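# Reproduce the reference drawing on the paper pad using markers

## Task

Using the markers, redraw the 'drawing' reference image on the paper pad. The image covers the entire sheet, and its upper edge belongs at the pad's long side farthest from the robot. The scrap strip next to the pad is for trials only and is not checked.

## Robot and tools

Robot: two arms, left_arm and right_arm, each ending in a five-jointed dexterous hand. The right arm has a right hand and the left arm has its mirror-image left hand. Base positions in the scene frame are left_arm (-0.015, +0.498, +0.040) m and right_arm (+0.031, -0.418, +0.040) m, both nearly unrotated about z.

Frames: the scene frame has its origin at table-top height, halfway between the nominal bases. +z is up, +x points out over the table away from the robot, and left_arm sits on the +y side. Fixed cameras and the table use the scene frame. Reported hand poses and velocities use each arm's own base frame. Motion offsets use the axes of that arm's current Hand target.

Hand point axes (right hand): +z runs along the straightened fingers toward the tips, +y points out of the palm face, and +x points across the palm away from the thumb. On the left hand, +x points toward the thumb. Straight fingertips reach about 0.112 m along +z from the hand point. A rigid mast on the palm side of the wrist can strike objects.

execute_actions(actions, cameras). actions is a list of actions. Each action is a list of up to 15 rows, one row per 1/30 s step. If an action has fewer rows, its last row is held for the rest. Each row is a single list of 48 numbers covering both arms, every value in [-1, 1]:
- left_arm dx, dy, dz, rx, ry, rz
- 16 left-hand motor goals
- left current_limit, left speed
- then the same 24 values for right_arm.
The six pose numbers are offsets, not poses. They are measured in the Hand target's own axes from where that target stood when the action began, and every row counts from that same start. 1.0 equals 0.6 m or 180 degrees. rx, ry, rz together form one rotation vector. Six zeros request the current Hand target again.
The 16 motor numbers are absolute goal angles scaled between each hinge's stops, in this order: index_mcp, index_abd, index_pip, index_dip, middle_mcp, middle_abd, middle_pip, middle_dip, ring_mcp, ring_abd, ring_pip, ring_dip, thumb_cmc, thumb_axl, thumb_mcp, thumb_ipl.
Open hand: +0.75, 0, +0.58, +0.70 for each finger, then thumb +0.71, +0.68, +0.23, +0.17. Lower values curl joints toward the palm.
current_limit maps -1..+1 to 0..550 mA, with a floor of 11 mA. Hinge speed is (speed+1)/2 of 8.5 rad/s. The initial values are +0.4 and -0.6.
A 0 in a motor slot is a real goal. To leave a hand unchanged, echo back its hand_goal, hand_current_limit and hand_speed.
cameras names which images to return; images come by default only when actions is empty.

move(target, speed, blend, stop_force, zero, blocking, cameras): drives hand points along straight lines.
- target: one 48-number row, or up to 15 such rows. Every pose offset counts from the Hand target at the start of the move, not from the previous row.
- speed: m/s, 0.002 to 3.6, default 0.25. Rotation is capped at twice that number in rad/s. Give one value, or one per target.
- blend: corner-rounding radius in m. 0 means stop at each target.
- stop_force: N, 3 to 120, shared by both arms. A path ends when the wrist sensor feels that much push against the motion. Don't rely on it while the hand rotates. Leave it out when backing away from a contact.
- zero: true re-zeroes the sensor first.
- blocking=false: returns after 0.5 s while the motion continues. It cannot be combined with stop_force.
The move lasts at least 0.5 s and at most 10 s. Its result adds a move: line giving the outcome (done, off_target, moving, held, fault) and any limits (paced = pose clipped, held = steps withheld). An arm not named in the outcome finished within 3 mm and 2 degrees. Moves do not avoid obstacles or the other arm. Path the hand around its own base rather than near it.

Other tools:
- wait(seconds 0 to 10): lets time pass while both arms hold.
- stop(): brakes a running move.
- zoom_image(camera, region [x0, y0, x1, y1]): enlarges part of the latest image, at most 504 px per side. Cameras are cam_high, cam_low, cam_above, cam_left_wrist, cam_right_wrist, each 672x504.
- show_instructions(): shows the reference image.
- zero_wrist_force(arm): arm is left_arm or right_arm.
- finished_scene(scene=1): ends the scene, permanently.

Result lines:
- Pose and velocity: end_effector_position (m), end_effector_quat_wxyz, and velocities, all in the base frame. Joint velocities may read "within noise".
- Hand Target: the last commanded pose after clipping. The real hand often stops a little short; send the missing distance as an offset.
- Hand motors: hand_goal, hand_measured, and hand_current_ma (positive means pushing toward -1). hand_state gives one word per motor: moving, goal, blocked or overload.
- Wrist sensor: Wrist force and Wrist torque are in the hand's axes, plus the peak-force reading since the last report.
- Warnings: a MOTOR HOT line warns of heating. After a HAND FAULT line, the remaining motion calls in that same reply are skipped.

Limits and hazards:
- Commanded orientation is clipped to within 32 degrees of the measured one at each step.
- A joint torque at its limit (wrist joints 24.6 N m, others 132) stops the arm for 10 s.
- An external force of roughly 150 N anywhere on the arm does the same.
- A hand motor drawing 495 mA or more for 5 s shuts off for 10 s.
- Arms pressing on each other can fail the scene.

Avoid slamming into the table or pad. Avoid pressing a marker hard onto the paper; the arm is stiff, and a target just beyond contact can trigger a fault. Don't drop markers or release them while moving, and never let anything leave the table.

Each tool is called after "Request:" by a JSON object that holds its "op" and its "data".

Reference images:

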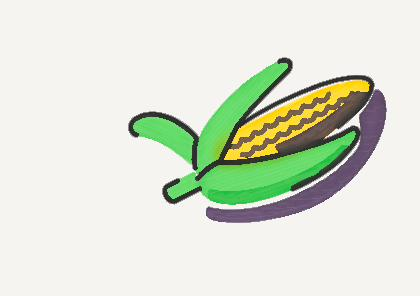

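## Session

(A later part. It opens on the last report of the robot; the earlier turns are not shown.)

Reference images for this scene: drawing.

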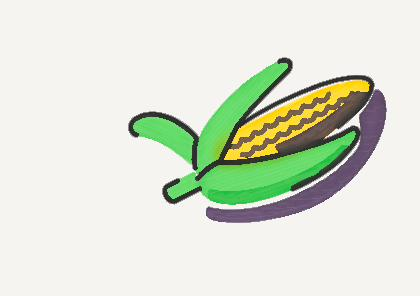

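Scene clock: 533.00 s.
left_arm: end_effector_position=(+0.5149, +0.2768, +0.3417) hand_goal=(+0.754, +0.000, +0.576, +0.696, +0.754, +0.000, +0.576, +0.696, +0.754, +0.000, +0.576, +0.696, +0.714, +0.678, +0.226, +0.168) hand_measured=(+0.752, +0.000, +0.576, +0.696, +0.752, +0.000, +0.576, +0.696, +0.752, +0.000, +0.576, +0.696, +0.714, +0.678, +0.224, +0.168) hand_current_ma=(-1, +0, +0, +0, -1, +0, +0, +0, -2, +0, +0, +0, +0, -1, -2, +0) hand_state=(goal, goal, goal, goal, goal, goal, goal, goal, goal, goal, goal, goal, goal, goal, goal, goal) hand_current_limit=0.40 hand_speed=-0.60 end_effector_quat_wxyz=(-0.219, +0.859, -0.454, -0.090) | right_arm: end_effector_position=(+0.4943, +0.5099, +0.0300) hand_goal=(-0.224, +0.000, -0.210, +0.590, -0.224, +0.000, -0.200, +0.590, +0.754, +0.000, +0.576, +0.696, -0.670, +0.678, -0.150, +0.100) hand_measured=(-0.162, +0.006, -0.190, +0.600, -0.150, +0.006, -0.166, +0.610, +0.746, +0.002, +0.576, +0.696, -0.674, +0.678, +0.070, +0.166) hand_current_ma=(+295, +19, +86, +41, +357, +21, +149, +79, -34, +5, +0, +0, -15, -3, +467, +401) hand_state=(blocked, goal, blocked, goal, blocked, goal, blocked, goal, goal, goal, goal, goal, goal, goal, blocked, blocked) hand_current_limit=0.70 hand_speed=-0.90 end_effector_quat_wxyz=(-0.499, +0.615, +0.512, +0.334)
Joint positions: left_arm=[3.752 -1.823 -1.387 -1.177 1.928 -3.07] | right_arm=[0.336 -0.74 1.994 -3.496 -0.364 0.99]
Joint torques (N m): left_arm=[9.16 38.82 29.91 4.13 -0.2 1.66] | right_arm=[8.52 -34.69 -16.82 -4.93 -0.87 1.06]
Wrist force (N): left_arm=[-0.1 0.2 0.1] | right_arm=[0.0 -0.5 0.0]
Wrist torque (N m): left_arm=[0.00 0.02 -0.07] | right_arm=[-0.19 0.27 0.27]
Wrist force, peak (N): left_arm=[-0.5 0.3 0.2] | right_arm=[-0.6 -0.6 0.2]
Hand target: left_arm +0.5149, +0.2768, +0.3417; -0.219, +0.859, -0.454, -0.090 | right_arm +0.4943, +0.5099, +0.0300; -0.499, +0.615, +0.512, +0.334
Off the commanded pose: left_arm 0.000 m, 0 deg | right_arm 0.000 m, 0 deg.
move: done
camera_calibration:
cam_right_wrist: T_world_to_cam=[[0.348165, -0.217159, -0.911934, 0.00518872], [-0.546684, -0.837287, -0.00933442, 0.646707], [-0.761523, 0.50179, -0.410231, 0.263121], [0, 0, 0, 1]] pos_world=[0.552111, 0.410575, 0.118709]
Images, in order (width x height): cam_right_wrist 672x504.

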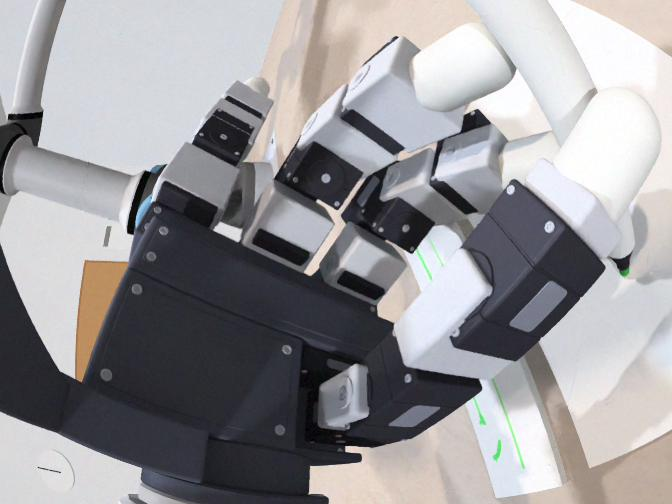

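Continue in small steps.

Request:
{"op": "move", "data": {"target": [0,0,0,0,0,0, 0.754,0,0.576,0.696,0.754,0,0.576,0.696,0.754,0,0.576,0.696,0.714,0.678,0.226,0.168,0.4,-0.6, -0.000768,0.000224,0.000233,0,0,0, -0.225,0,-0.21,0.59,-0.225,0,-0.2,0.59,0.754,0,0.576,0.696,-0.671,0.678,-0.15,0.10,0.7,-0.9], "speed": 0.01, "cameras": ["cam_right_wrist"]}}

Request:
{"op": "zoom_image", "data": {"camera": "cam_right_wrist", "region": [572, 210, 672, 310]}}

Request:
{"op": "move", "data": {"target": [0,0,0,0,0,0, 0.754,0,0.576,0.696,0.754,0,0.576,0.696,0.754,0,0.576,0.696,0.714,0.678,0.226,0.168,0.4,-0.6, -0.000768,0.000224,0.000233,0,0,0, -0.225,0,-0.21,0.59,-0.225,0,-0.2,0.59,0.754,0,0.576,0.696,-0.671,0.678,-0.15,0.10,0.7,-0.9], "speed": 0.01, "cameras": ["cam_right_wrist"]}}

Request:
{"op": "zoom_image", "data": {"camera": "cam_right_wrist", "region": [572, 210, 672, 310]}}

Request:
{"op": "move", "data": {"target": [0,0,0,0,0,0, 0.754,0,0.576,0.696,0.754,0,0.576,0.696,0.754,0,0.576,0.696,0.714,0.678,0.226,0.168,0.4,-0.6, -0.000768,0.000224,0.000233,0,0,0, -0.225,0,-0.21,0.59,-0.225,0,-0.2,0.59,0.754,0,0.576,0.696,-0.671,0.678,-0.15,0.10,0.7,-0.9], "speed": 0.01, "cameras": ["cam_right_wrist"]}}

Request:
{"op": "zoom_image", "data": {"camera": "cam_right_wrist", "region": [572, 210, 672, 310]}}

Scene clock: 541.50 s.
left_arm: end_effector_position=(+0.5149, +0.2768, +0.3417) hand_goal=(+0.754, +0.000, +0.576, +0.696, +0.754, +0.000, +0.576, +0.696, +0.754, +0.000, +0.576, +0.696, +0.714, +0.678, +0.226, +0.168) hand_measured=(+0.752, +0.000, +0.576, +0.696, +0.752, +0.000, +0.576, +0.696, +0.752, +0.000, +0.576, +0.696, +0.714, +0.678, +0.224, +0.168) hand_current_ma=(-1, +0, +0, +0, -1, +0, +0, +0, -2, +0, +0, +0, +0, -1, -2, +0) hand_state=(goal, goal, goal, goal, goal, goal, goal, goal, goal, goal, goal, goal, goal, goal, goal, goal) hand_current_limit=0.40 hand_speed=-0.60 end_effector_quat_wxyz=(-0.219, +0.859, -0.454, -0.090) | right_arm: end_effector_position=(+0.4943, +0.5099, +0.0295) hand_goal=(-0.224, +0.000, -0.210, +0.590, -0.224, +0.000, -0.200, +0.590, +0.754, +0.000, +0.576, +0.696, -0.670, +0.678, -0.150, +0.100) hand_measured=(-0.162, +0.006, -0.190, +0.600, -0.150, +0.006, -0.166, +0.610, +0.746, +0.002, +0.576, +0.696, -0.674, +0.678, +0.070, +0.166) hand_current_ma=(+295, +19, +86, +41, +357, +21, +149, +79, -34, +5, +0, +0, -16, -3, +468, +401) hand_state=(blocked, goal, blocked, goal, blocked, goal, blocked, goal, goal, goal, goal, goal, goal, goal, blocked, blocked) hand_current_limit=0.70 hand_speed=-0.90 end_effector_quat_wxyz=(-0.499, +0.615, +0.512, +0.334)
Joint positions: left_arm=[3.752 -1.823 -1.387 -1.177 1.928 -3.07] | right_arm=[0.336 -0.738 1.994 -3.497 -0.364 0.99]
Joint torques (N m): left_arm=[8.63 39.19 29.79 4.01 -0.32 1.61] | right_arm=[8.42 -34.35 -16.92 -4.91 -1.03 1.1]
Wrist force (N): left_arm=[-0.1 0.2 0.1] | right_arm=[0.3 -0.7 0.1]
Wrist torque (N m): left_arm=[0.01 0.02 -0.07] | right_arm=[-0.23 0.25 0.23]
Wrist force, peak (N): left_arm=[-0.4 0.4 0.1] | right_arm=[-0.3 -0.8 0.2]
Hand target: left_arm +0.5149, +0.2768, +0.3417; -0.219, +0.859, -0.454, -0.090 | right_arm +0.4943, +0.5099, +0.0295; -0.499, +0.615, +0.512, +0.334
Off the commanded pose: left_arm 0.000 m, 0 deg | right_arm 0.000 m, 0 deg.
move: done
camera_calibration:
cam_right_wrist: T_world_to_cam=[[0.348141, -0.217252, -0.911921, 0.00478301], [-0.546759, -0.837239, -0.00927414, 0.646717], [-0.761481, 0.501829, -0.410262, 0.262879], [0, 0, 0, 1]] pos_world=[0.55211, 0.410575, 0.118209]
Images, in order (width x height): cam_right_wrist 672x504.

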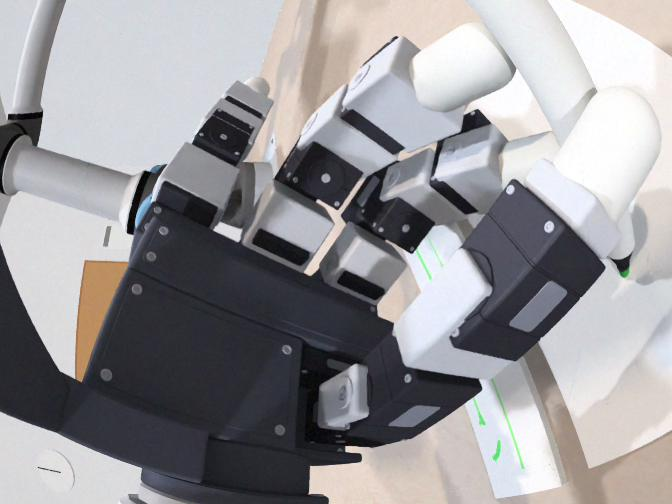

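Scaled by 5.040 from the camera's 672x504 image, which has a finer 960x720 frame.

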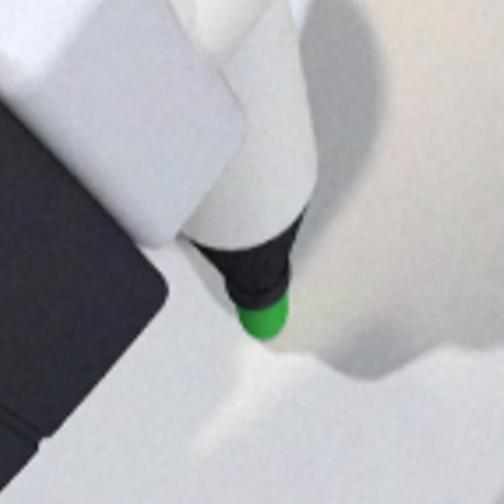

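Scene clock: 542.20 s.
left_arm: end_effector_position=(+0.5149, +0.2768, +0.3417) hand_goal=(+0.754, +0.000, +0.576, +0.696, +0.754, +0.000, +0.576, +0.696, +0.754, +0.000, +0.576, +0.696, +0.714, +0.678, +0.226, +0.168) hand_measured=(+0.752, +0.000, +0.576, +0.696, +0.752, +0.000, +0.576, +0.696, +0.752, +0.000, +0.576, +0.696, +0.714, +0.678, +0.224, +0.168) hand_current_ma=(-1, +0, +0, +0, -1, +0, +0, +0, -2, +0, +0, +0, +0, -1, -2, +0) hand_state=(goal, goal, goal, goal, goal, goal, goal, goal, goal, goal, goal, goal, goal, goal, goal, goal) hand_current_limit=0.40 hand_speed=-0.60 end_effector_quat_wxyz=(-0.219, +0.859, -0.454, -0.090) | right_arm: end_effector_position=(+0.4943, +0.5099, +0.0290) hand_goal=(-0.224, +0.000, -0.210, +0.590, -0.224, +0.000, -0.200, +0.590, +0.754, +0.000, +0.576, +0.696, -0.670, +0.678, -0.150, +0.100) hand_measured=(-0.162, +0.006, -0.190, +0.600, -0.150, +0.006, -0.166, +0.610, +0.746, +0.002, +0.576, +0.696, -0.676, +0.678, +0.070, +0.166) hand_current_ma=(+295, +16, +86, +41, +357, +21, +149, +79, -34, +5, +0, +0, -20, -3, +467, +399) hand_state=(blocked, goal, blocked, goal, blocked, goal, blocked, goal, goal, goal, goal, goal, goal, goal, blocked, blocked) hand_current_limit=0.70 hand_speed=-0.90 end_effector_quat_wxyz=(-0.499, +0.615, +0.512, +0.334)
Joint positions: left_arm=[3.752 -1.823 -1.387 -1.177 1.928 -3.07] | right_arm=[0.336 -0.737 1.994 -3.498 -0.364 0.99]
Joint torques (N m): left_arm=[8.72 38.67 28.91 4.02 -0.17 1.56] | right_arm=[7.3 -35.35 -16.64 -4.89 -0.94 0.98]
Wrist force (N): left_arm=[-0.2 0.1 0.2] | right_arm=[0.7 -0.4 -0.1]
Wrist torque (N m): left_arm=[-0.02 0.04 -0.08] | right_arm=[-0.17 0.22 0.24]
Wrist force, peak (N): left_arm=[-0.4 0.4 0.0] | right_arm=[1.0 -0.8 -0.1]
Hand target: left_arm +0.5149, +0.2768, +0.3417; -0.219, +0.859, -0.454, -0.090 | right_arm +0.4943, +0.5099, +0.0290; -0.499, +0.615, +0.512, +0.334
Off the commanded pose: left_arm 0.000 m, 0 deg | right_arm 0.000 m, 0 deg.
move: done
camera_calibration:
cam_right_wrist: T_world_to_cam=[[0.348115, -0.217234, -0.911935, 0.00433592], [-0.546716, -0.837267, -0.00925155, 0.646698], [-0.761523, 0.50179, -0.41023, 0.26271], [0, 0, 0, 1]] pos_world=[0.552111, 0.410575, 0.117709]
Images, in order (width x height): cam_right_wrist 672x504.

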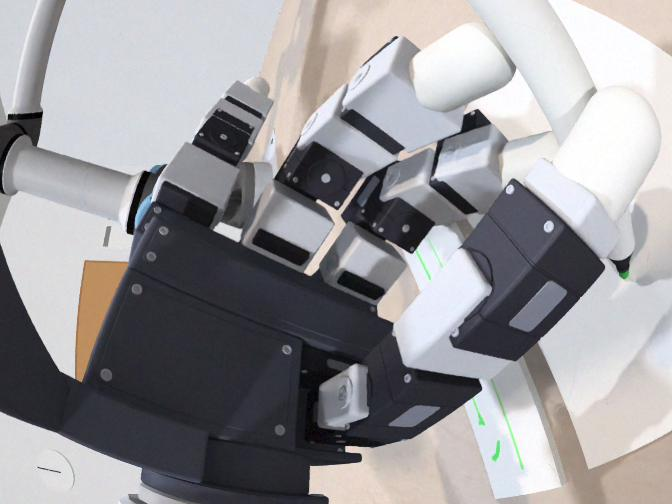

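Scaled by 5.040 from the camera's 672x504 image, which has a finer 960x720 frame.

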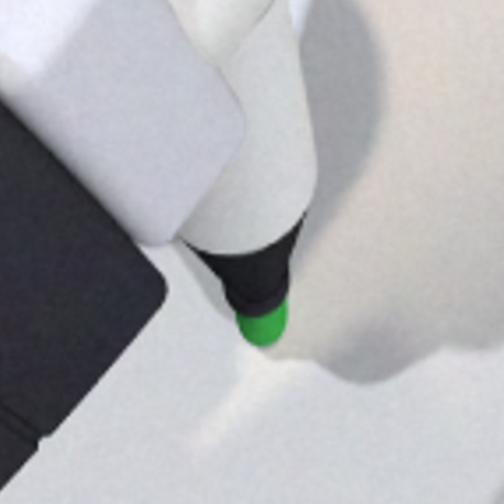

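Scene clock: 542.90 s.
left_arm: end_effector_position=(+0.5149, +0.2768, +0.3417) hand_goal=(+0.754, +0.000, +0.576, +0.696, +0.754, +0.000, +0.576, +0.696, +0.754, +0.000, +0.576, +0.696, +0.714, +0.678, +0.226, +0.168) hand_measured=(+0.752, +0.000, +0.576, +0.696, +0.752, +0.000, +0.576, +0.696, +0.752, +0.000, +0.576, +0.696, +0.714, +0.678, +0.224, +0.168) hand_current_ma=(-1, +0, +0, +0, -1, +0, +0, +0, -2, +0, +0, +0, +0, -1, -2, +0) hand_state=(goal, goal, goal, goal, goal, goal, goal, goal, goal, goal, goal, goal, goal, goal, goal, goal) hand_current_limit=0.40 hand_speed=-0.60 end_effector_quat_wxyz=(-0.219, +0.859, -0.454, -0.090) | right_arm: end_effector_position=(+0.4943, +0.5099, +0.0285) hand_goal=(-0.224, +0.000, -0.210, +0.590, -0.224, +0.000, -0.200, +0.590, +0.754, +0.000, +0.576, +0.696, -0.670, +0.678, -0.150, +0.100) hand_measured=(-0.162, +0.004, -0.190, +0.600, -0.150, +0.006, -0.166, +0.610, +0.746, +0.002, +0.576, +0.696, -0.676, +0.678, +0.070, +0.164) hand_current_ma=(+295, +13, +86, +41, +357, +21, +149, +79, -34, +5, +0, +0, -23, -3, +467, +395) hand_state=(blocked, goal, blocked, goal, blocked, goal, blocked, goal, goal, goal, goal, goal, goal, goal, blocked, blocked) hand_current_limit=0.70 hand_speed=-0.90 end_effector_quat_wxyz=(-0.499, +0.615, +0.512, +0.334)
Joint positions: left_arm=[3.752 -1.823 -1.387 -1.177 1.928 -3.07] | right_arm=[0.336 -0.736 1.994 -3.499 -0.364 0.99]
Joint torques (N m): left_arm=[8.4 38.29 29.54 4.16 -0.16 1.54] | right_arm=[8.63 -34.32 -16.23 -4.82 -1.12 1.04]
Wrist force (N): left_arm=[-0.1 0.2 0.0] | right_arm=[0.5 -0.6 -0.1]
Wrist torque (N m): left_arm=[0.02 0.01 -0.07] | right_arm=[-0.21 0.24 0.22]
Wrist force, peak (N): left_arm=[-0.2 0.5 0.2] | right_arm=[1.2 -0.6 0.1]
Hand target: left_arm +0.5149, +0.2768, +0.3417; -0.219, +0.859, -0.454, -0.090 | right_arm +0.4943, +0.5099, +0.0285; -0.499, +0.615, +0.512, +0.334
Off the commanded pose: left_arm 0.000 m, 0 deg | right_arm 0.000 m, 0 deg.
move: done
camera_calibration:
cam_right_wrist: T_world_to_cam=[[0.348115, -0.217234, -0.911935, 0.00387995], [-0.546716, -0.837267, -0.00925155, 0.646693], [-0.761523, 0.50179, -0.41023, 0.262505], [0, 0, 0, 1]] pos_world=[0.552111, 0.410575, 0.117209]
Images, in order (width x height): cam_right_wrist 672x504.

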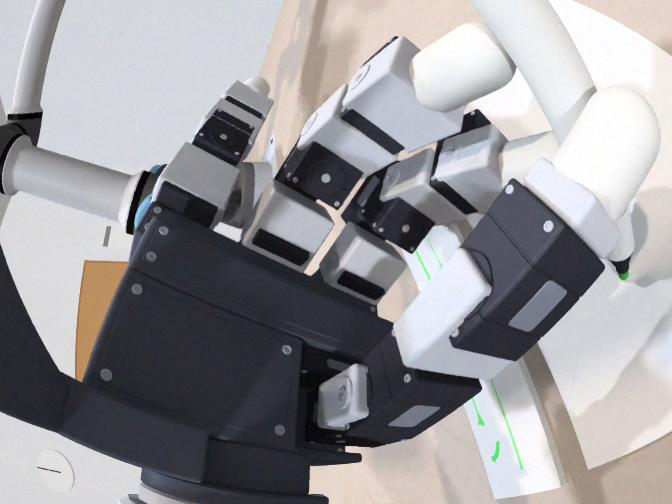

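Scaled by 5.040 from the camera's 672x504 image, which has a finer 960x720 frame.

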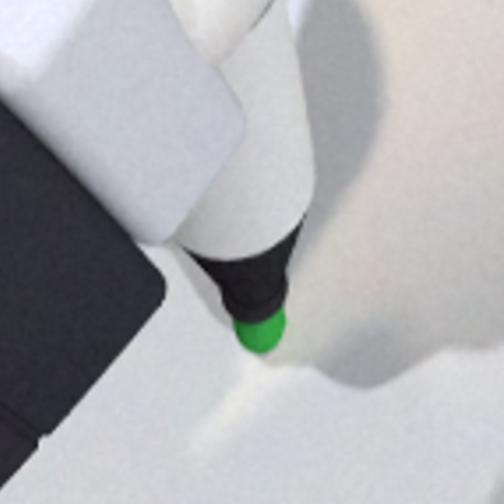

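Request:
{"op": "move", "data": {"target": [[0,0,0,0,0,0, 0.754,0,0.576,0.696,0.754,0,0.576,0.696,0.754,0,0.576,0.696,0.714,0.678,0.226,0.168,0.4,-0.6, -0.00358,0.00105,-0.0128,0,0,0, -0.225,0,-0.21,0.59,-0.225,0,-0.2,0.59,0.754,0,0.576,0.696,-0.671,0.678,-0.15,0.10,0.7,-0.9],[0,0,0,0,0,0, 0.754,0,0.576,0.696,0.754,0,0.576,0.696,0.754,0,0.576,0.696,0.714,0.678,0.226,0.168,0.4,-0.6, 0.01946,-0.00567,-0.0198,0,0,0, -0.225,0,-0.21,0.59,-0.225,0,-0.2,0.59,0.754,0,0.576,0.696,-0.671,0.678,-0.15,0.10,0.7,-0.9],[0,0,0,0,0,0, 0.754,0,0.576,0.696,0.754,0,0.576,0.696,0.754,0,0.576,0.696,0.714,0.678,0.226,0.168,0.4,-0.6, 0.08135,-0.20116,0.24065,0,0,0, -0.225,0,-0.21,0.59,-0.225,0,-0.2,0.59,0.754,0,0.576,0.696,-0.671,0.678,-0.15,0.10,0.7,-0.9]], "speed": [0.04,0.05,0.2], "cameras": ["cam_above"]}}

Request:
{"op": "zoom_image", "data": {"camera": "cam_above", "region": [200, 185, 440, 375]}}

Request:
{"op": "zoom_image", "data": {"camera": "cam_above", "region": [290, 250, 390, 350]}}

Scene clock: 557.60 s.
left_arm: end_effector_position=(+0.5149, +0.2768, +0.3417) hand_goal=(+0.754, +0.000, +0.576, +0.696, +0.754, +0.000, +0.576, +0.696, +0.754, +0.000, +0.576, +0.696, +0.714, +0.678, +0.226, +0.168) hand_measured=(+0.752, +0.000, +0.576, +0.696, +0.752, +0.000, +0.576, +0.696, +0.752, +0.000, +0.576, +0.696, +0.714, +0.678, +0.224, +0.168) hand_current_ma=(-1, +0, +0, +0, -1, +0, +0, +0, -2, +0, +0, +0, +0, -1, -2, +0) hand_state=(goal, goal, goal, goal, goal, goal, goal, goal, goal, goal, goal, goal, goal, goal, goal, goal) hand_current_limit=0.40 hand_speed=-0.60 end_effector_quat_wxyz=(-0.219, +0.859, -0.454, -0.090) | right_arm: end_effector_position=(+0.3762, +0.6596, +0.0659) hand_goal=(-0.224, +0.000, -0.210, +0.590, -0.224, +0.000, -0.200, +0.590, +0.754, +0.000, +0.576, +0.696, -0.670, +0.678, -0.150, +0.100) hand_measured=(-0.162, +0.006, -0.190, +0.600, -0.150, +0.006, -0.166, +0.610, +0.746, +0.002, +0.576, +0.696, -0.674, +0.678, +0.070, +0.164) hand_current_ma=(+295, +19, +86, +41, +357, +22, +149, +79, -34, +5, +0, +0, -18, -3, +467, +390) hand_state=(blocked, goal, blocked, goal, blocked, goal, blocked, goal, goal, goal, goal, goal, goal, goal, blocked, blocked) hand_current_limit=0.70 hand_speed=-0.90 end_effector_quat_wxyz=(-0.499, +0.615, +0.512, +0.334)
Joint positions: left_arm=[3.752 -1.823 -1.387 -1.177 1.928 -3.07] | right_arm=[0.698 -0.713 1.846 -3.796 -0.651 1.466]
Joint torques (N m): left_arm=[8.89 37.71 28.24 3.95 -0.15 1.56] | right_arm=[10.35 -37.49 -19.74 -4.82 -1.64 1.3]
Wrist force (N): left_arm=[-0.1 0.3 0.1] | right_arm=[-0.3 -0.3 -0.1]
Wrist torque (N m): left_arm=[0.02 0.02 -0.07] | right_arm=[-0.15 0.29 0.20]
Wrist force, peak (N): left_arm=[-0.1 0.6 0.1] | right_arm=[0.0 -1.4 1.0]
Hand target: left_arm +0.5149, +0.2768, +0.3417; -0.219, +0.859, -0.454, -0.090 | right_arm +0.3761, +0.6596, +0.0659; -0.499, +0.615, +0.512, +0.334
Off the commanded pose: left_arm 0.000 m, 0 deg | right_arm 0.000 m, 0 deg.
move: done
Images, in order (width x height): cam_above 672x504.

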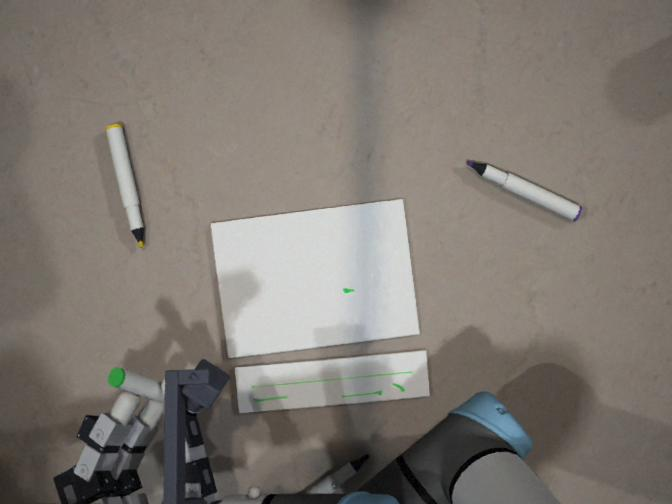

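Scaled by 2.100.

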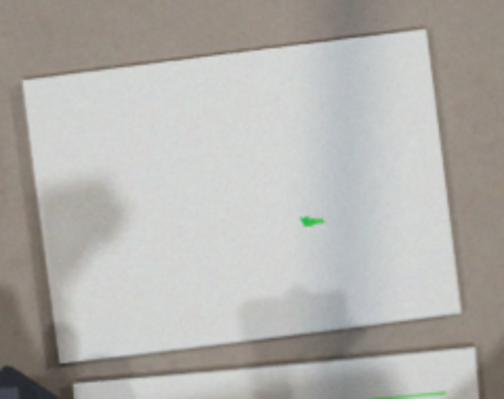

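Scaled by 5.040.

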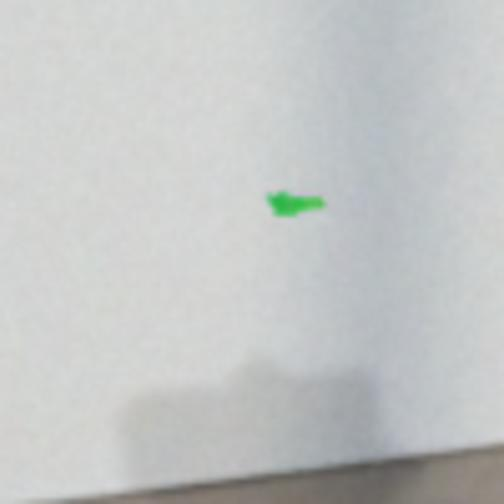

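Request:
{"op": "move", "data": {"target": [[0,0,0,0,0,0,0.754,0,0.576,0.696,0.754,0,0.576,0.696,0.754,0,0.576,0.696,0.714,0.678,0.226,0.168,0.4,-0.6,-0.05072,0.19232,-0.18736,0,0,0,-0.225,0,-0.21,0.59,-0.225,0,-0.2,0.59,0.754,0,0.576,0.696,-0.671,0.678,-0.15,0.1,0.7,-0.9],[0,0,0,0,0,0,0.754,0,0.576,0.696,0.754,0,0.576,0.696,0.754,0,0.576,0.696,0.714,0.678,0.226,0.168,0.4,-0.6,-0.06608,0.1968,-0.18269,0,0,0,-0.225,0,-0.21,0.59,-0.225,0,-0.2,0.59,0.754,0,0.576,0.696,-0.671,0.678,-0.15,0.1,0.7,-0.9],[0,0,0,0,0,0,0.754,0,0.576,0.696,0.754,0,0.576,0.696,0.754,0,0.576,0.696,0.714,0.678,0.226,0.168,0.4,-0.6,-0.07119,0.19928,-0.20189,0,0,0,-0.225,0,-0.21,0.59,-0.225,0,-0.2,0.59,0.754,0,0.576,0.696,-0.671,0.678,-0.15,0.1,0.7,-0.9],[0,0,0,0,0,0,0.754,0,0.576,0.696,0.754,0,0.576,0.696,0.754,0,0.576,0.696,0.714,0.678,0.226,0.168,0.4,-0.6,-0.07819,0.2036,-0.22906,0,0,0,-0.225,0,-0.21,0.59,-0.225,0,-0.2,0.59,0.754,0,0.576,0.696,-0.671,0.678,-0.15,0.1,0.7,-0.9],[0,0,0,0,0,0,0.754,0,0.576,0.696,0.754,0,0.576,0.696,0.754,0,0.576,0.696,0.714,0.678,0.226,0.168,0.4,-0.6,-0.08393,0.21384,-0.25772,0,0,0,-0.225,0,-0.21,0.59,-0.225,0,-0.2,0.59,0.754,0,0.576,0.696,-0.671,0.678,-0.15,0.1,0.7,-0.9],[0,0,0,0,0,0,0.754,0,0.576,0.696,0.754,0,0.576,0.696,0.754,0,0.576,0.696,0.714,0.678,0.226,0.168,0.4,-0.6,-0.08718,0.22752,-0.28151,0,0,0,-0.225,0,-0.21,0.59,-0.225,0,-0.2,0.59,0.754,0,0.576,0.696,-0.671,0.678,-0.15,0.1,0.7,-0.9],[0,0,0,0,0,0,0.754,0,0.576,0.696,0.754,0,0.576,0.696,0.754,0,0.576,0.696,0.714,0.678,0.226,0.168,0.4,-0.6,-0.08848,0.2412,-0.29888,0,0,0,-0.225,0,-0.21,0.59,-0.225,0,-0.2,0.59,0.754,0,0.576,0.696,-0.671,0.678,-0.15,0.1,0.7,-0.9],[0,0,0,0,0,0,0.754,0,0.576,0.696,0.754,0,0.576,0.696,0.754,0,0.576,0.696,0.714,0.678,0.226,0.168,0.4,-0.6,-0.08881,0.24008,-0.2989,0,0,0,-0.225,0,-0.21,0.59,-0.225,0,-0.2,0.59,0.754,0,0.576,0.696,-0.671,0.678,-0.15,0.1,0.7,-0.9],[0,0,0,0,0,0,0.754,0,0.576,0.696,0.754,0,0.576,0.696,0.754,0,0.576,0.696,0.714,0.678,0.226,0.168,0.4,-0.6,-0.0878,0.22544,-0.28154,0,0,0,-0.225,0,-0.21,0.59,-0.225,0,-0.2,0.59,0.754,0,0.576,0.696,-0.671,0.678,-0.15,0.1,0.7,-0.9],[0,0,0,0,0,0,0.754,0,0.576,0.696,0.754,0,0.576,0.696,0.754,0,0.576,0.696,0.714,0.678,0.226,0.168,0.4,-0.6,-0.08474,0.21112,-0.25777,0,0,0,-0.225,0,-0.21,0.59,-0.225,0,-0.2,0.59,0.754,0,0.576,0.696,-0.671,0.678,-0.15,0.1,0.7,-0.9],[0,0,0,0,0,0,0.754,0,0.576,0.696,0.754,0,0.576,0.696,0.754,0,0.576,0.696,0.714,0.678,0.226,0.168,0.4,-0.6,-0.07914,0.2004,-0.22912,0,0,0,-0.225,0,-0.21,0.59,-0.225,0,-0.2,0.59,0.754,0,0.576,0.696,-0.671,0.678,-0.15,0.1,0.7,-0.9],[0,0,0,0,0,0,0.754,0,0.576,0.696,0.754,0,0.576,0.696,0.754,0,0.576,0.696,0.714,0.678,0.226,0.168,0.4,-0.6,-0.07214,0.19608,-0.20195,0,0,0,-0.225,0,-0.21,0.59,-0.225,0,-0.2,0.59,0.754,0,0.576,0.696,-0.671,0.678,-0.15,0.1,0.7,-0.9],[0,0,0,0,0,0,0.754,0,0.576,0.696,0.754,0,0.576,0.696,0.754,0,0.576,0.696,0.714,0.678,0.226,0.168,0.4,-0.6,-0.06645,0.19552,-0.18272,0,0,0,-0.225,0,-0.21,0.59,-0.225,0,-0.2,0.59,0.754,0,0.576,0.696,-0.671,0.678,-0.15,0.1,0.7,-0.9],[0,0,0,0,0,0,0.754,0,0.576,0.696,0.754,0,0.576,0.696,0.754,0,0.576,0.696,0.714,0.678,0.226,0.168,0.4,-0.6,-0.04802,0.19014,-0.18832,0,0,0,-0.225,0,-0.21,0.59,-0.225,0,-0.2,0.59,0.754,0,0.576,0.696,-0.671,0.678,-0.15,0.1,0.7,-0.9]], "speed": [0.2,0.04,0.06,0.06,0.06,0.06,0.06,0.04,0.06,0.06,0.06,0.06,0.06,0.06], "blend": [0,0,0.003,0.003,0.003,0.003,0.0005,0.0005,0.003,0.003,0.003,0.003,0,0], "cameras": ["cam_right_wrist","cam_above"]}}

Scene clock: 631.80 s.
left_arm: end_effector_position=(+0.5149, +0.2768, +0.3417) hand_goal=(+0.754, +0.000, +0.576, +0.696, +0.754, +0.000, +0.576, +0.696, +0.754, +0.000, +0.576, +0.696, +0.714, +0.678, +0.226, +0.168) hand_measured=(+0.752, +0.000, +0.576, +0.696, +0.752, +0.000, +0.576, +0.696, +0.752, +0.000, +0.576, +0.696, +0.714, +0.678, +0.224, +0.168) hand_current_ma=(-1, +0, +0, +0, -1, +0, +0, +0, -2, +0, +0, +0, +0, -1, -2, +0) hand_state=(goal, goal, goal, goal, goal, goal, goal, goal, goal, goal, goal, goal, goal, goal, goal, goal) hand_current_limit=0.40 hand_speed=-0.60 end_effector_quat_wxyz=(-0.219, +0.859, -0.454, -0.090) | right_arm: end_effector_position=(+0.4898, +0.5456, +0.0399) hand_goal=(-0.224, +0.000, -0.210, +0.590, -0.224, +0.000, -0.200, +0.590, +0.754, +0.000, +0.576, +0.696, -0.670, +0.678, -0.150, +0.100) hand_measured=(-0.162, +0.008, -0.190, +0.600, -0.150, +0.006, -0.166, +0.610, +0.746, +0.002, +0.576, +0.696, -0.676, +0.678, +0.070, +0.162) hand_current_ma=(+295, +25, +86, +41, +357, +22, +149, +79, -31, +5, +0, +0, -20, -3, +468, +374) hand_state=(blocked, goal, blocked, goal, blocked, goal, blocked, goal, goal, goal, goal, goal, goal, goal, blocked, blocked) hand_current_limit=0.70 hand_speed=-0.90 end_effector_quat_wxyz=(-0.499, +0.615, +0.512, +0.334)
Joint positions: left_arm=[3.752 -1.823 -1.387 -1.177 1.928 -3.07] | right_arm=[0.403 -0.719 1.92 -3.564 -0.409 1.122]
Joint torques (N m): left_arm=[9.04 37.3 28.31 3.82 -0.22 1.69] | right_arm=[4.93 -51.72 -3.63 0.16 -1 -1.75]
Wrist force (N): left_arm=[-0.1 0.4 0.0] | right_arm=[-0.3 -0.5 -0.1]
Wrist torque (N m): left_arm=[0.03 0.02 -0.07] | right_arm=[-0.18 0.28 0.24]
Wrist force, peak (N): left_arm=[-0.3 0.6 0.1] | right_arm=[-0.1 -1.6 0.9]
Hand target: left_arm +0.5149, +0.2768, +0.3417; -0.219, +0.859, -0.454, -0.090 | right_arm +0.4899, +0.5456, +0.0400; -0.499, +0.615, +0.512, +0.334
Off the commanded pose: left_arm 0.000 m, 0 deg | right_arm 0.000 m, 0 deg.
move: done; blend cut to 0.0004 m at target 7, 0.0004 m at target 8
camera_calibration:
cam_right_wrist: T_world_to_cam=[[0.348115, -0.217234, -0.911935, 0.0235847], [-0.546716, -0.837267, -0.00925155, 0.674367], [-0.761523, 0.50179, -0.41023, 0.245867], [0, 0, 0, 1]] pos_world=[0.547711, 0.446375, 0.128609]
Images, in order (width x height): cam_above 672x504, cam_right_wrist 672x504.

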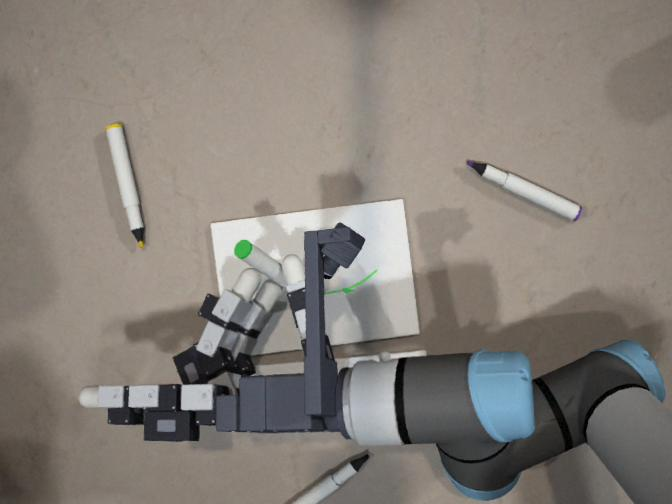

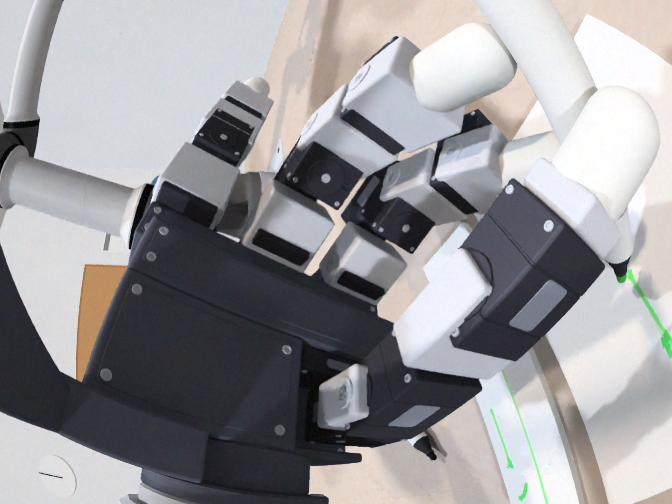

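Request:
{"op": "move", "data": {"target": [0,0,0,0,0,0,0.754,0,0.576,0.696,0.754,0,0.576,0.696,0.754,0,0.576,0.696,0.714,0.678,0.226,0.168,0.4,-0.6,0.04802,-0.19014,0.18832,0,0,0,-0.225,0,-0.21,0.59,-0.225,0,-0.2,0.59,0.754,0,0.576,0.696,-0.671,0.678,-0.15,0.1,0.7,-0.9], "speed": 0.2, "cameras": ["cam_above"]}}

Request:
{"op": "zoom_image", "data": {"camera": "cam_above", "region": [200, 185, 440, 375]}}

Request:
{"op": "zoom_image", "data": {"camera": "cam_above", "region": [290, 240, 410, 330]}}

Scene clock: 637.93 s.
left_arm: end_effector_position=(+0.5149, +0.2768, +0.3417) hand_goal=(+0.754, +0.000, +0.576, +0.696, +0.754, +0.000, +0.576, +0.696, +0.754, +0.000, +0.576, +0.696, +0.714, +0.678, +0.226, +0.168) hand_measured=(+0.752, +0.000, +0.576, +0.696, +0.752, +0.000, +0.576, +0.696, +0.752, +0.000, +0.576, +0.696, +0.714, +0.678, +0.224, +0.168) hand_current_ma=(-1, +0, +0, +0, -1, +0, +0, +0, -2, +0, +0, +0, +0, -1, -2, +0) hand_state=(goal, goal, goal, goal, goal, goal, goal, goal, goal, goal, goal, goal, goal, goal, goal, goal) hand_current_limit=0.40 hand_speed=-0.60 end_effector_quat_wxyz=(-0.219, +0.859, -0.454, -0.090) | right_arm: end_effector_position=(+0.3762, +0.6596, +0.0659) hand_goal=(-0.224, +0.000, -0.210, +0.590, -0.224, +0.000, -0.200, +0.590, +0.754, +0.000, +0.576, +0.696, -0.670, +0.678, -0.150, +0.100) hand_measured=(-0.162, +0.008, -0.190, +0.600, -0.150, +0.006, -0.166, +0.610, +0.746, +0.002, +0.576, +0.696, -0.676, +0.678, +0.070, +0.162) hand_current_ma=(+295, +25, +86, +41, +357, +22, +149, +79, -31, +5, +0, +0, -20, -3, +467, +374) hand_state=(blocked, goal, blocked, goal, blocked, goal, blocked, goal, goal, goal, goal, goal, goal, goal, blocked, blocked) hand_current_limit=0.70 hand_speed=-0.90 end_effector_quat_wxyz=(-0.499, +0.615, +0.512, +0.334)
Joint positions: left_arm=[3.752 -1.823 -1.387 -1.177 1.928 -3.07] | right_arm=[0.698 -0.713 1.846 -3.796 -0.651 1.466]
Joint torques (N m): left_arm=[9.33 38.38 27.33 3.86 -0.33 1.62] | right_arm=[10.1 -38.51 -18.51 -4.95 -2 1.14]
Wrist force (N): left_arm=[-0.2 0.4 -0.1] | right_arm=[-0.4 -0.5 0.1]
Wrist torque (N m): left_arm=[0.05 0.02 -0.09] | right_arm=[-0.19 0.29 0.20]
Wrist force, peak (N): left_arm=[-0.2 0.6 0.0] | right_arm=[-0.1 -1.5 0.9]
Hand target: left_arm +0.5149, +0.2768, +0.3417; -0.219, +0.859, -0.454, -0.090 | right_arm +0.3761, +0.6596, +0.0659; -0.499, +0.615, +0.512, +0.334
Off the commanded pose: left_arm 0.000 m, 0 deg | right_arm 0.000 m, 0 deg.
move: done
Images, in order (width x height): cam_above 672x504.

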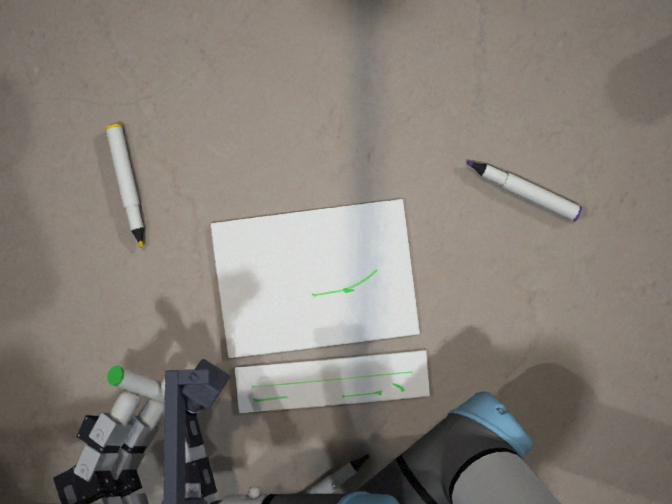

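Scaled by 2.100.

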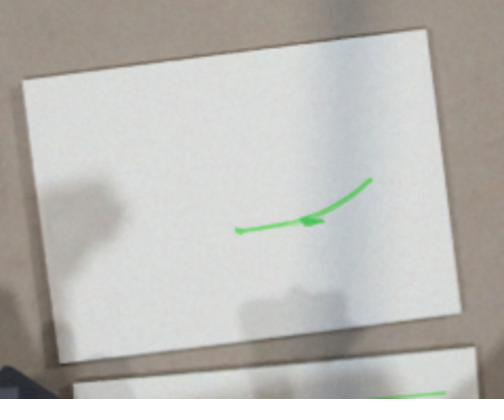

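Scaled by 4.200.

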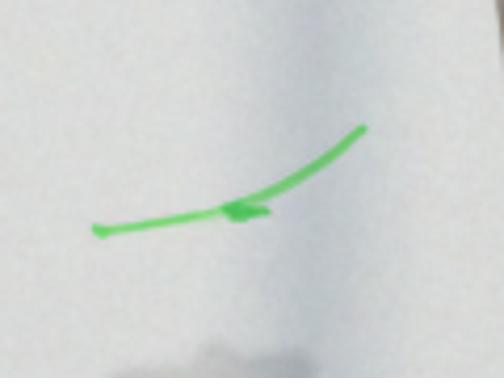

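Request:
{"op": "move", "data": {"target": [[0,0,0,0,0,0,0.754,0,0.576,0.696,0.754,0,0.576,0.696,0.754,0,0.576,0.696,0.714,0.678,0.226,0.168,0.4,-0.6,-0.05089,0.19454,-0.18709,0,0,0,-0.225,0,-0.21,0.59,-0.225,0,-0.2,0.59,0.754,0,0.576,0.696,-0.671,0.678,-0.15,0.1,0.7,-0.9],[0,0,0,0,0,0,0.754,0,0.576,0.696,0.754,0,0.576,0.696,0.754,0,0.576,0.696,0.714,0.678,0.226,0.168,0.4,-0.6,-0.06625,0.19902,-0.18242,0,0,0,-0.225,0,-0.21,0.59,-0.225,0,-0.2,0.59,0.754,0,0.576,0.696,-0.671,0.678,-0.15,0.1,0.7,-0.9],[0,0,0,0,0,0,0.754,0,0.576,0.696,0.754,0,0.576,0.696,0.754,0,0.576,0.696,0.714,0.678,0.226,0.168,0.4,-0.6,-0.07084,0.20326,-0.20157,0,0,0,-0.225,0,-0.21,0.59,-0.225,0,-0.2,0.59,0.754,0,0.576,0.696,-0.671,0.678,-0.15,0.1,0.7,-0.9],[0,0,0,0,0,0,0.754,0,0.576,0.696,0.754,0,0.576,0.696,0.754,0,0.576,0.696,0.714,0.678,0.226,0.168,0.4,-0.6,-0.07782,0.20766,-0.22874,0,0,0,-0.225,0,-0.21,0.59,-0.225,0,-0.2,0.59,0.754,0,0.576,0.696,-0.671,0.678,-0.15,0.1,0.7,-0.9],[0,0,0,0,0,0,0.754,0,0.576,0.696,0.754,0,0.576,0.696,0.754,0,0.576,0.696,0.714,0.678,0.226,0.168,0.4,-0.6,-0.08373,0.21734,-0.25742,0,0,0,-0.225,0,-0.21,0.59,-0.225,0,-0.2,0.59,0.754,0,0.576,0.696,-0.671,0.678,-0.15,0.1,0.7,-0.9],[0,0,0,0,0,0,0.754,0,0.576,0.696,0.754,0,0.576,0.696,0.754,0,0.576,0.696,0.714,0.678,0.226,0.168,0.4,-0.6,-0.08717,0.23038,-0.28122,0,0,0,-0.225,0,-0.21,0.59,-0.225,0,-0.2,0.59,0.754,0,0.576,0.696,-0.671,0.678,-0.15,0.1,0.7,-0.9],[0,0,0,0,0,0,0.754,0,0.576,0.696,0.754,0,0.576,0.696,0.754,0,0.576,0.696,0.714,0.678,0.226,0.168,0.4,-0.6,-0.08884,0.24446,-0.30019,0,0,0,-0.225,0,-0.21,0.59,-0.225,0,-0.2,0.59,0.754,0,0.576,0.696,-0.671,0.678,-0.15,0.1,0.7,-0.9],[0,0,0,0,0,0,0.754,0,0.576,0.696,0.754,0,0.576,0.696,0.754,0,0.576,0.696,0.714,0.678,0.226,0.168,0.4,-0.6,-0.08846,0.24574,-0.30016,0,0,0,-0.225,0,-0.21,0.59,-0.225,0,-0.2,0.59,0.754,0,0.576,0.696,-0.671,0.678,-0.15,0.1,0.7,-0.9],[0,0,0,0,0,0,0.754,0,0.576,0.696,0.754,0,0.576,0.696,0.754,0,0.576,0.696,0.714,0.678,0.226,0.168,0.4,-0.6,-0.08657,0.23238,-0.28118,0,0,0,-0.225,0,-0.21,0.59,-0.225,0,-0.2,0.59,0.754,0,0.576,0.696,-0.671,0.678,-0.15,0.1,0.7,-0.9],[0,0,0,0,0,0,0.754,0,0.576,0.696,0.754,0,0.576,0.696,0.754,0,0.576,0.696,0.714,0.678,0.226,0.168,0.4,-0.6,-0.08294,0.21998,-0.25737,0,0,0,-0.225,0,-0.21,0.59,-0.225,0,-0.2,0.59,0.754,0,0.576,0.696,-0.671,0.678,-0.15,0.1,0.7,-0.9],[0,0,0,0,0,0,0.754,0,0.576,0.696,0.754,0,0.576,0.696,0.754,0,0.576,0.696,0.714,0.678,0.226,0.168,0.4,-0.6,-0.07687,0.21086,-0.22868,0,0,0,-0.225,0,-0.21,0.59,-0.225,0,-0.2,0.59,0.754,0,0.576,0.696,-0.671,0.678,-0.15,0.1,0.7,-0.9],[0,0,0,0,0,0,0.754,0,0.576,0.696,0.754,0,0.576,0.696,0.754,0,0.576,0.696,0.714,0.678,0.226,0.168,0.4,-0.6,-0.06992,0.20638,-0.20152,0,0,0,-0.225,0,-0.21,0.59,-0.225,0,-0.2,0.59,0.754,0,0.576,0.696,-0.671,0.678,-0.15,0.1,0.7,-0.9],[0,0,0,0,0,0,0.754,0,0.576,0.696,0.754,0,0.576,0.696,0.754,0,0.576,0.696,0.714,0.678,0.226,0.168,0.4,-0.6,-0.06609,0.20038,-0.18319,0,0,0,-0.225,0,-0.21,0.59,-0.225,0,-0.2,0.59,0.754,0,0.576,0.696,-0.671,0.678,-0.15,0.1,0.7,-0.9],[0,0,0,0,0,0,0.754,0,0.576,0.696,0.754,0,0.576,0.696,0.754,0,0.576,0.696,0.714,0.678,0.226,0.168,0.4,-0.6,-0.05073,0.1959,-0.18786,0,0,0,-0.225,0,-0.21,0.59,-0.225,0,-0.2,0.59,0.754,0,0.576,0.696,-0.671,0.678,-0.15,0.1,0.7,-0.9]], "speed": [0.2,0.04,0.06,0.06,0.06,0.06,0.06,0.04,0.06,0.06,0.06,0.06,0.06,0.06], "blend": [0,0,0.003,0.003,0.003,0.003,0,0,0.003,0.003,0.003,0.003,0,0], "cameras": ["cam_right_wrist"]}}

Request:
{"op": "zoom_image", "data": {"camera": "cam_right_wrist", "region": [522, 160, 672, 360]}}

Scene clock: 685.53 s.
left_arm: end_effector_position=(+0.5149, +0.2768, +0.3417) hand_goal=(+0.754, +0.000, +0.576, +0.696, +0.754, +0.000, +0.576, +0.696, +0.754, +0.000, +0.576, +0.696, +0.714, +0.678, +0.226, +0.168) hand_measured=(+0.752, +0.000, +0.576, +0.696, +0.752, +0.000, +0.576, +0.696, +0.752, +0.000, +0.576, +0.696, +0.714, +0.678, +0.224, +0.168) hand_current_ma=(-1, +0, +0, +0, -1, +0, +0, +0, -2, +0, +0, +0, +0, -1, -2, +0) hand_state=(goal, goal, goal, goal, goal, goal, goal, goal, goal, goal, goal, goal, goal, goal, goal, goal) hand_current_limit=0.40 hand_speed=-0.60 end_effector_quat_wxyz=(-0.219, +0.859, -0.454, -0.090) | right_arm: end_effector_position=(+0.4927, +0.5455, +0.0374) hand_goal=(-0.224, +0.000, -0.210, +0.590, -0.224, +0.000, -0.200, +0.590, +0.754, +0.000, +0.576, +0.696, -0.670, +0.678, -0.150, +0.100) hand_measured=(-0.162, +0.010, -0.190, +0.600, -0.150, +0.006, -0.166, +0.610, +0.746, +0.002, +0.576, +0.696, -0.676, +0.678, +0.070, +0.160) hand_current_ma=(+295, +32, +86, +41, +357, +22, +149, +79, -30, +5, +0, +0, -20, -3, +467, +363) hand_state=(blocked, goal, blocked, goal, blocked, goal, blocked, goal, goal, goal, goal, goal, goal, goal, blocked, blocked) hand_current_limit=0.70 hand_speed=-0.90 end_effector_quat_wxyz=(-0.499, +0.615, +0.512, +0.334)
Joint positions: left_arm=[3.752 -1.823 -1.387 -1.177 1.928 -3.07] | right_arm=[0.401 -0.712 1.913 -3.56 -0.407 1.118]
Joint torques (N m): left_arm=[8.24 38.44 28.19 4.04 -0.07 1.53] | right_arm=[7.54 -51.83 -3.64 0.36 -1.18 -1.48]
Wrist force (N): left_arm=[-0.1 0.3 -0.1] | right_arm=[-0.5 -0.6 0.1]
Wrist torque (N m): left_arm=[0.03 0.01 -0.07] | right_arm=[-0.21 0.31 0.20]
Wrist force, peak (N): left_arm=[-0.1 0.6 -0.1] | right_arm=[-0.1 -1.3 0.9]
Hand target: left_arm +0.5149, +0.2768, +0.3417; -0.219, +0.859, -0.454, -0.090 | right_arm +0.4928, +0.5455, +0.0374; -0.499, +0.615, +0.512, +0.334
Off the commanded pose: left_arm 0.000 m, 0 deg | right_arm 0.000 m, 0 deg.
move: done
camera_calibration:
cam_right_wrist: T_world_to_cam=[[0.348115, -0.217234, -0.911935, 0.0202736], [-0.546716, -0.837267, -0.00925155, 0.675846], [-0.761523, 0.50179, -0.41023, 0.2471], [0, 0, 0, 1]] pos_world=[0.550611, 0.446275, 0.126109]
Images, in order (width x height): cam_right_wrist 672x504.

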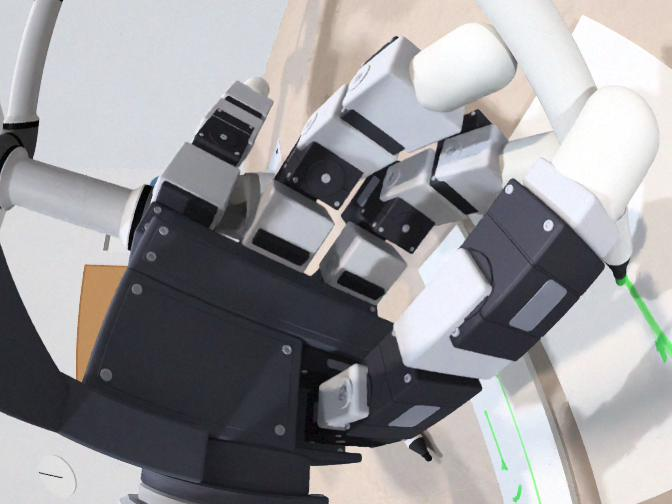

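Scaled by 2.520 from the camera's 672x504 image, which has a finer 960x720 frame.

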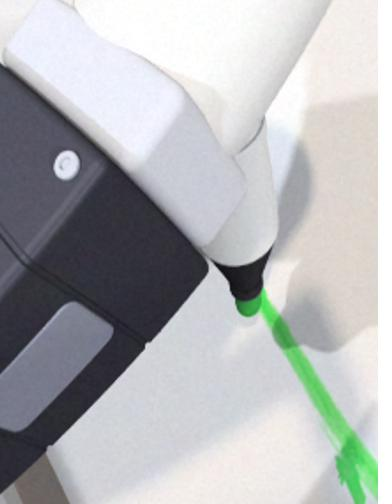

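Request:
{"op": "move", "data": {"target": [[0,0,0,0,0,0,0.754,0,0.576,0.696,0.754,0,0.576,0.696,0.754,0,0.576,0.696,0.714,0.678,0.226,0.168,0.4,-0.6,-0.01419,0.00562,0.00447,0,0,0,-0.225,0,-0.21,0.59,-0.225,0,-0.2,0.59,0.754,0,0.576,0.696,-0.671,0.678,-0.15,0.1,0.7,-0.9],[0,0,0,0,0,0,0.754,0,0.576,0.696,0.754,0,0.576,0.696,0.754,0,0.576,0.696,0.714,0.678,0.226,0.168,0.4,-0.6,-0.01749,0.01338,-0.01382,0,0,0,-0.225,0,-0.21,0.59,-0.225,0,-0.2,0.59,0.754,0,0.576,0.696,-0.671,0.678,-0.15,0.1,0.7,-0.9],[0,0,0,0,0,0,0.754,0,0.576,0.696,0.754,0,0.576,0.696,0.754,0,0.576,0.696,0.714,0.678,0.226,0.168,0.4,-0.6,-0.02442,0.01794,-0.04099,0,0,0,-0.225,0,-0.21,0.59,-0.225,0,-0.2,0.59,0.754,0,0.576,0.696,-0.671,0.678,-0.15,0.1,0.7,-0.9],[0,0,0,0,0,0,0.754,0,0.576,0.696,0.754,0,0.576,0.696,0.754,0,0.576,0.696,0.714,0.678,0.226,0.168,0.4,-0.6,-0.03066,0.0265,-0.06968,0,0,0,-0.225,0,-0.21,0.59,-0.225,0,-0.2,0.59,0.754,0,0.576,0.696,-0.671,0.678,-0.15,0.1,0.7,-0.9],[0,0,0,0,0,0,0.754,0,0.576,0.696,0.754,0,0.576,0.696,0.754,0,0.576,0.696,0.714,0.678,0.226,0.168,0.4,-0.6,-0.03445,0.03834,-0.09351,0,0,0,-0.225,0,-0.21,0.59,-0.225,0,-0.2,0.59,0.754,0,0.576,0.696,-0.671,0.678,-0.15,0.1,0.7,-0.9],[0,0,0,0,0,0,0.754,0,0.576,0.696,0.754,0,0.576,0.696,0.754,0,0.576,0.696,0.714,0.678,0.226,0.168,0.4,-0.6,-0.03657,0.0509,-0.11251,0,0,0,-0.225,0,-0.21,0.59,-0.225,0,-0.2,0.59,0.754,0,0.576,0.696,-0.671,0.678,-0.15,0.1,0.7,-0.9],[0,0,0,0,0,0,0.754,0,0.576,0.696,0.754,0,0.576,0.696,0.754,0,0.576,0.696,0.714,0.678,0.226,0.168,0.4,-0.6,-0.03616,0.05146,-0.11169,0,0,0,-0.225,0,-0.21,0.59,-0.225,0,-0.2,0.59,0.754,0,0.576,0.696,-0.671,0.678,-0.15,0.1,0.7,-0.9],[0,0,0,0,0,0,0.754,0,0.576,0.696,0.754,0,0.576,0.696,0.754,0,0.576,0.696,0.714,0.678,0.226,0.168,0.4,-0.6,-0.03386,0.04034,-0.09347,0,0,0,-0.225,0,-0.21,0.59,-0.225,0,-0.2,0.59,0.754,0,0.576,0.696,-0.671,0.678,-0.15,0.1,0.7,-0.9],[0,0,0,0,0,0,0.754,0,0.576,0.696,0.754,0,0.576,0.696,0.754,0,0.576,0.696,0.714,0.678,0.226,0.168,0.4,-0.6,-0.02985,0.02922,-0.06963,0,0,0,-0.225,0,-0.21,0.59,-0.225,0,-0.2,0.59,0.754,0,0.576,0.696,-0.671,0.678,-0.15,0.1,0.7,-0.9],[0,0,0,0,0,0,0.754,0,0.576,0.696,0.754,0,0.576,0.696,0.754,0,0.576,0.696,0.714,0.678,0.226,0.168,0.4,-0.6,-0.02347,0.02114,-0.04093,0,0,0,-0.225,0,-0.21,0.59,-0.225,0,-0.2,0.59,0.754,0,0.576,0.696,-0.671,0.678,-0.15,0.1,0.7,-0.9],[0,0,0,0,0,0,0.754,0,0.576,0.696,0.754,0,0.576,0.696,0.754,0,0.576,0.696,0.714,0.678,0.226,0.168,0.4,-0.6,-0.01656,0.0165,-0.01376,0,0,0,-0.225,0,-0.21,0.59,-0.225,0,-0.2,0.59,0.754,0,0.576,0.696,-0.671,0.678,-0.15,0.1,0.7,-0.9],[0,0,0,0,0,0,0.754,0,0.576,0.696,0.754,0,0.576,0.696,0.754,0,0.576,0.696,0.714,0.678,0.226,0.168,0.4,-0.6,-0.01378,0.00698,0.00449,0,0,0,-0.225,0,-0.21,0.59,-0.225,0,-0.2,0.59,0.754,0,0.576,0.696,-0.671,0.678,-0.15,0.1,0.7,-0.9],[0,0,0,0,0,0,0.754,0,0.576,0.696,0.754,0,0.576,0.696,0.754,0,0.576,0.696,0.714,0.678,0.226,0.168,0.4,-0.6,0.00081,0.00272,0.00005,0,0,0,-0.225,0,-0.21,0.59,-0.225,0,-0.2,0.59,0.754,0,0.576,0.696,-0.671,0.678,-0.15,0.1,0.7,-0.9],[0,0,0,0,0,0,0.754,0,0.576,0.696,0.754,0,0.576,0.696,0.754,0,0.576,0.696,0.714,0.678,0.226,0.168,0.4,-0.6,0.0515,-0.19613,0.18763,0,0,0,-0.225,0,-0.21,0.59,-0.225,0,-0.2,0.59,0.754,0,0.576,0.696,-0.671,0.678,-0.15,0.1,0.7,-0.9]], "speed": [0.04,0.06,0.06,0.06,0.06,0.06,0.04,0.06,0.06,0.06,0.06,0.06,0.06,0.2], "blend": [0,0.003,0.003,0.003,0.003,0,0,0.003,0.003,0.003,0.003,0,0.005,0], "cameras": ["cam_above"]}}

Request:
{"op": "zoom_image", "data": {"camera": "cam_above", "region": [200, 185, 440, 375]}}

Request:
{"op": "zoom_image", "data": {"camera": "cam_above", "region": [290, 240, 410, 330]}}

Scene clock: 720.53 s.
left_arm: end_effector_position=(+0.5149, +0.2768, +0.3417) hand_goal=(+0.754, +0.000, +0.576, +0.696, +0.754, +0.000, +0.576, +0.696, +0.754, +0.000, +0.576, +0.696, +0.714, +0.678, +0.226, +0.168) hand_measured=(+0.752, +0.000, +0.576, +0.696, +0.752, +0.000, +0.576, +0.696, +0.752, +0.000, +0.576, +0.696, +0.714, +0.678, +0.224, +0.168) hand_current_ma=(-1, +0, +0, +0, -1, +0, +0, +0, -2, +0, +0, +0, +0, -1, -2, +0) hand_state=(goal, goal, goal, goal, goal, goal, goal, goal, goal, goal, goal, goal, goal, goal, goal, goal) hand_current_limit=0.40 hand_speed=-0.60 end_effector_quat_wxyz=(-0.219, +0.859, -0.454, -0.090) | right_arm: end_effector_position=(+0.3762, +0.6596, +0.0664) hand_goal=(-0.224, +0.000, -0.210, +0.590, -0.224, +0.000, -0.200, +0.590, +0.754, +0.000, +0.576, +0.696, -0.670, +0.678, -0.150, +0.100) hand_measured=(-0.162, +0.010, -0.190, +0.600, -0.150, +0.006, -0.166, +0.610, +0.746, +0.002, +0.576, +0.696, -0.676, +0.678, +0.070, +0.160) hand_current_ma=(+295, +32, +86, +41, +357, +22, +149, +79, -30, +5, +0, +0, -20, -3, +468, +363) hand_state=(blocked, goal, blocked, goal, blocked, goal, blocked, goal, goal, goal, goal, goal, goal, goal, blocked, blocked) hand_current_limit=0.70 hand_speed=-0.90 end_effector_quat_wxyz=(-0.499, +0.615, +0.512, +0.334)
Joint positions: left_arm=[3.752 -1.823 -1.387 -1.177 1.928 -3.07] | right_arm=[0.698 -0.715 1.846 -3.795 -0.651 1.466]
Joint torques (N m): left_arm=[8.31 37.15 27.86 3.8 -0.04 1.64] | right_arm=[10.79 -38.78 -17.01 -4.84 -2.11 1.12]
Wrist force (N): left_arm=[0.1 0.3 0.1] | right_arm=[-0.1 -0.4 0.0]
Wrist torque (N m): left_arm=[0.03 -0.01 -0.06] | right_arm=[-0.17 0.26 0.22]
Wrist force, peak (N): left_arm=[-0.4 0.5 0.1] | right_arm=[-0.2 -1.4 1.1]
Hand target: left_arm +0.5149, +0.2768, +0.3417; -0.219, +0.859, -0.454, -0.090 | right_arm +0.3761, +0.6596, +0.0664; -0.499, +0.615, +0.512, +0.334
Off the commanded pose: left_arm 0.000 m, 0 deg | right_arm 0.000 m, 0 deg.
move: done; blend cut to 0.0047 m at target 13
Images, in order (width x height): cam_above 672x504.

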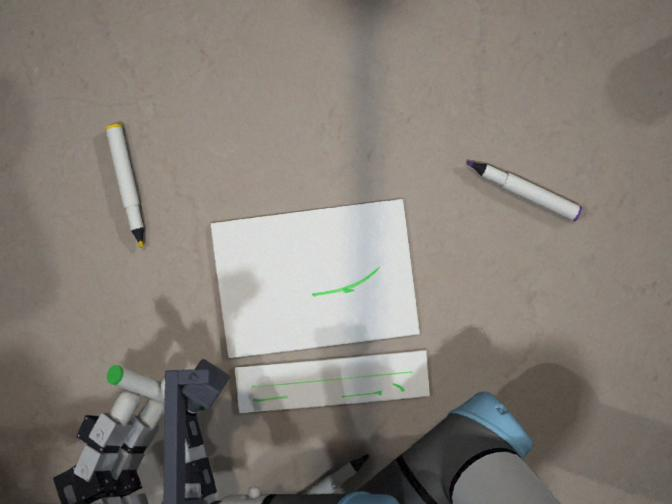

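Scaled by 2.100.

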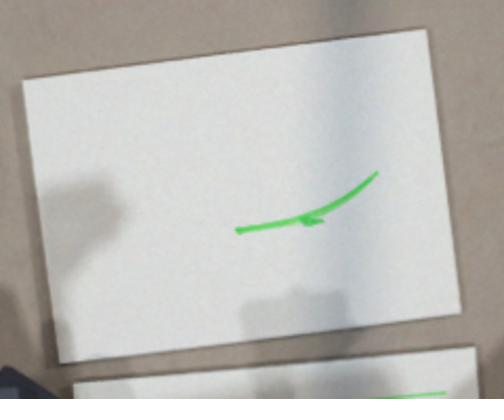

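Scaled by 4.200.

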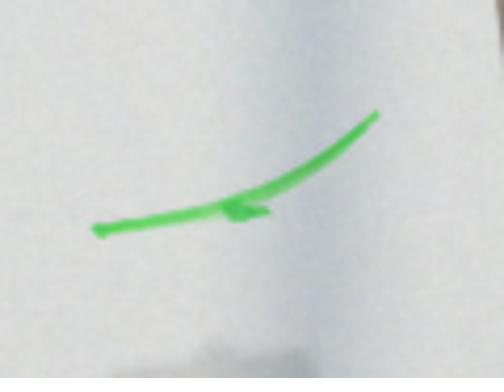

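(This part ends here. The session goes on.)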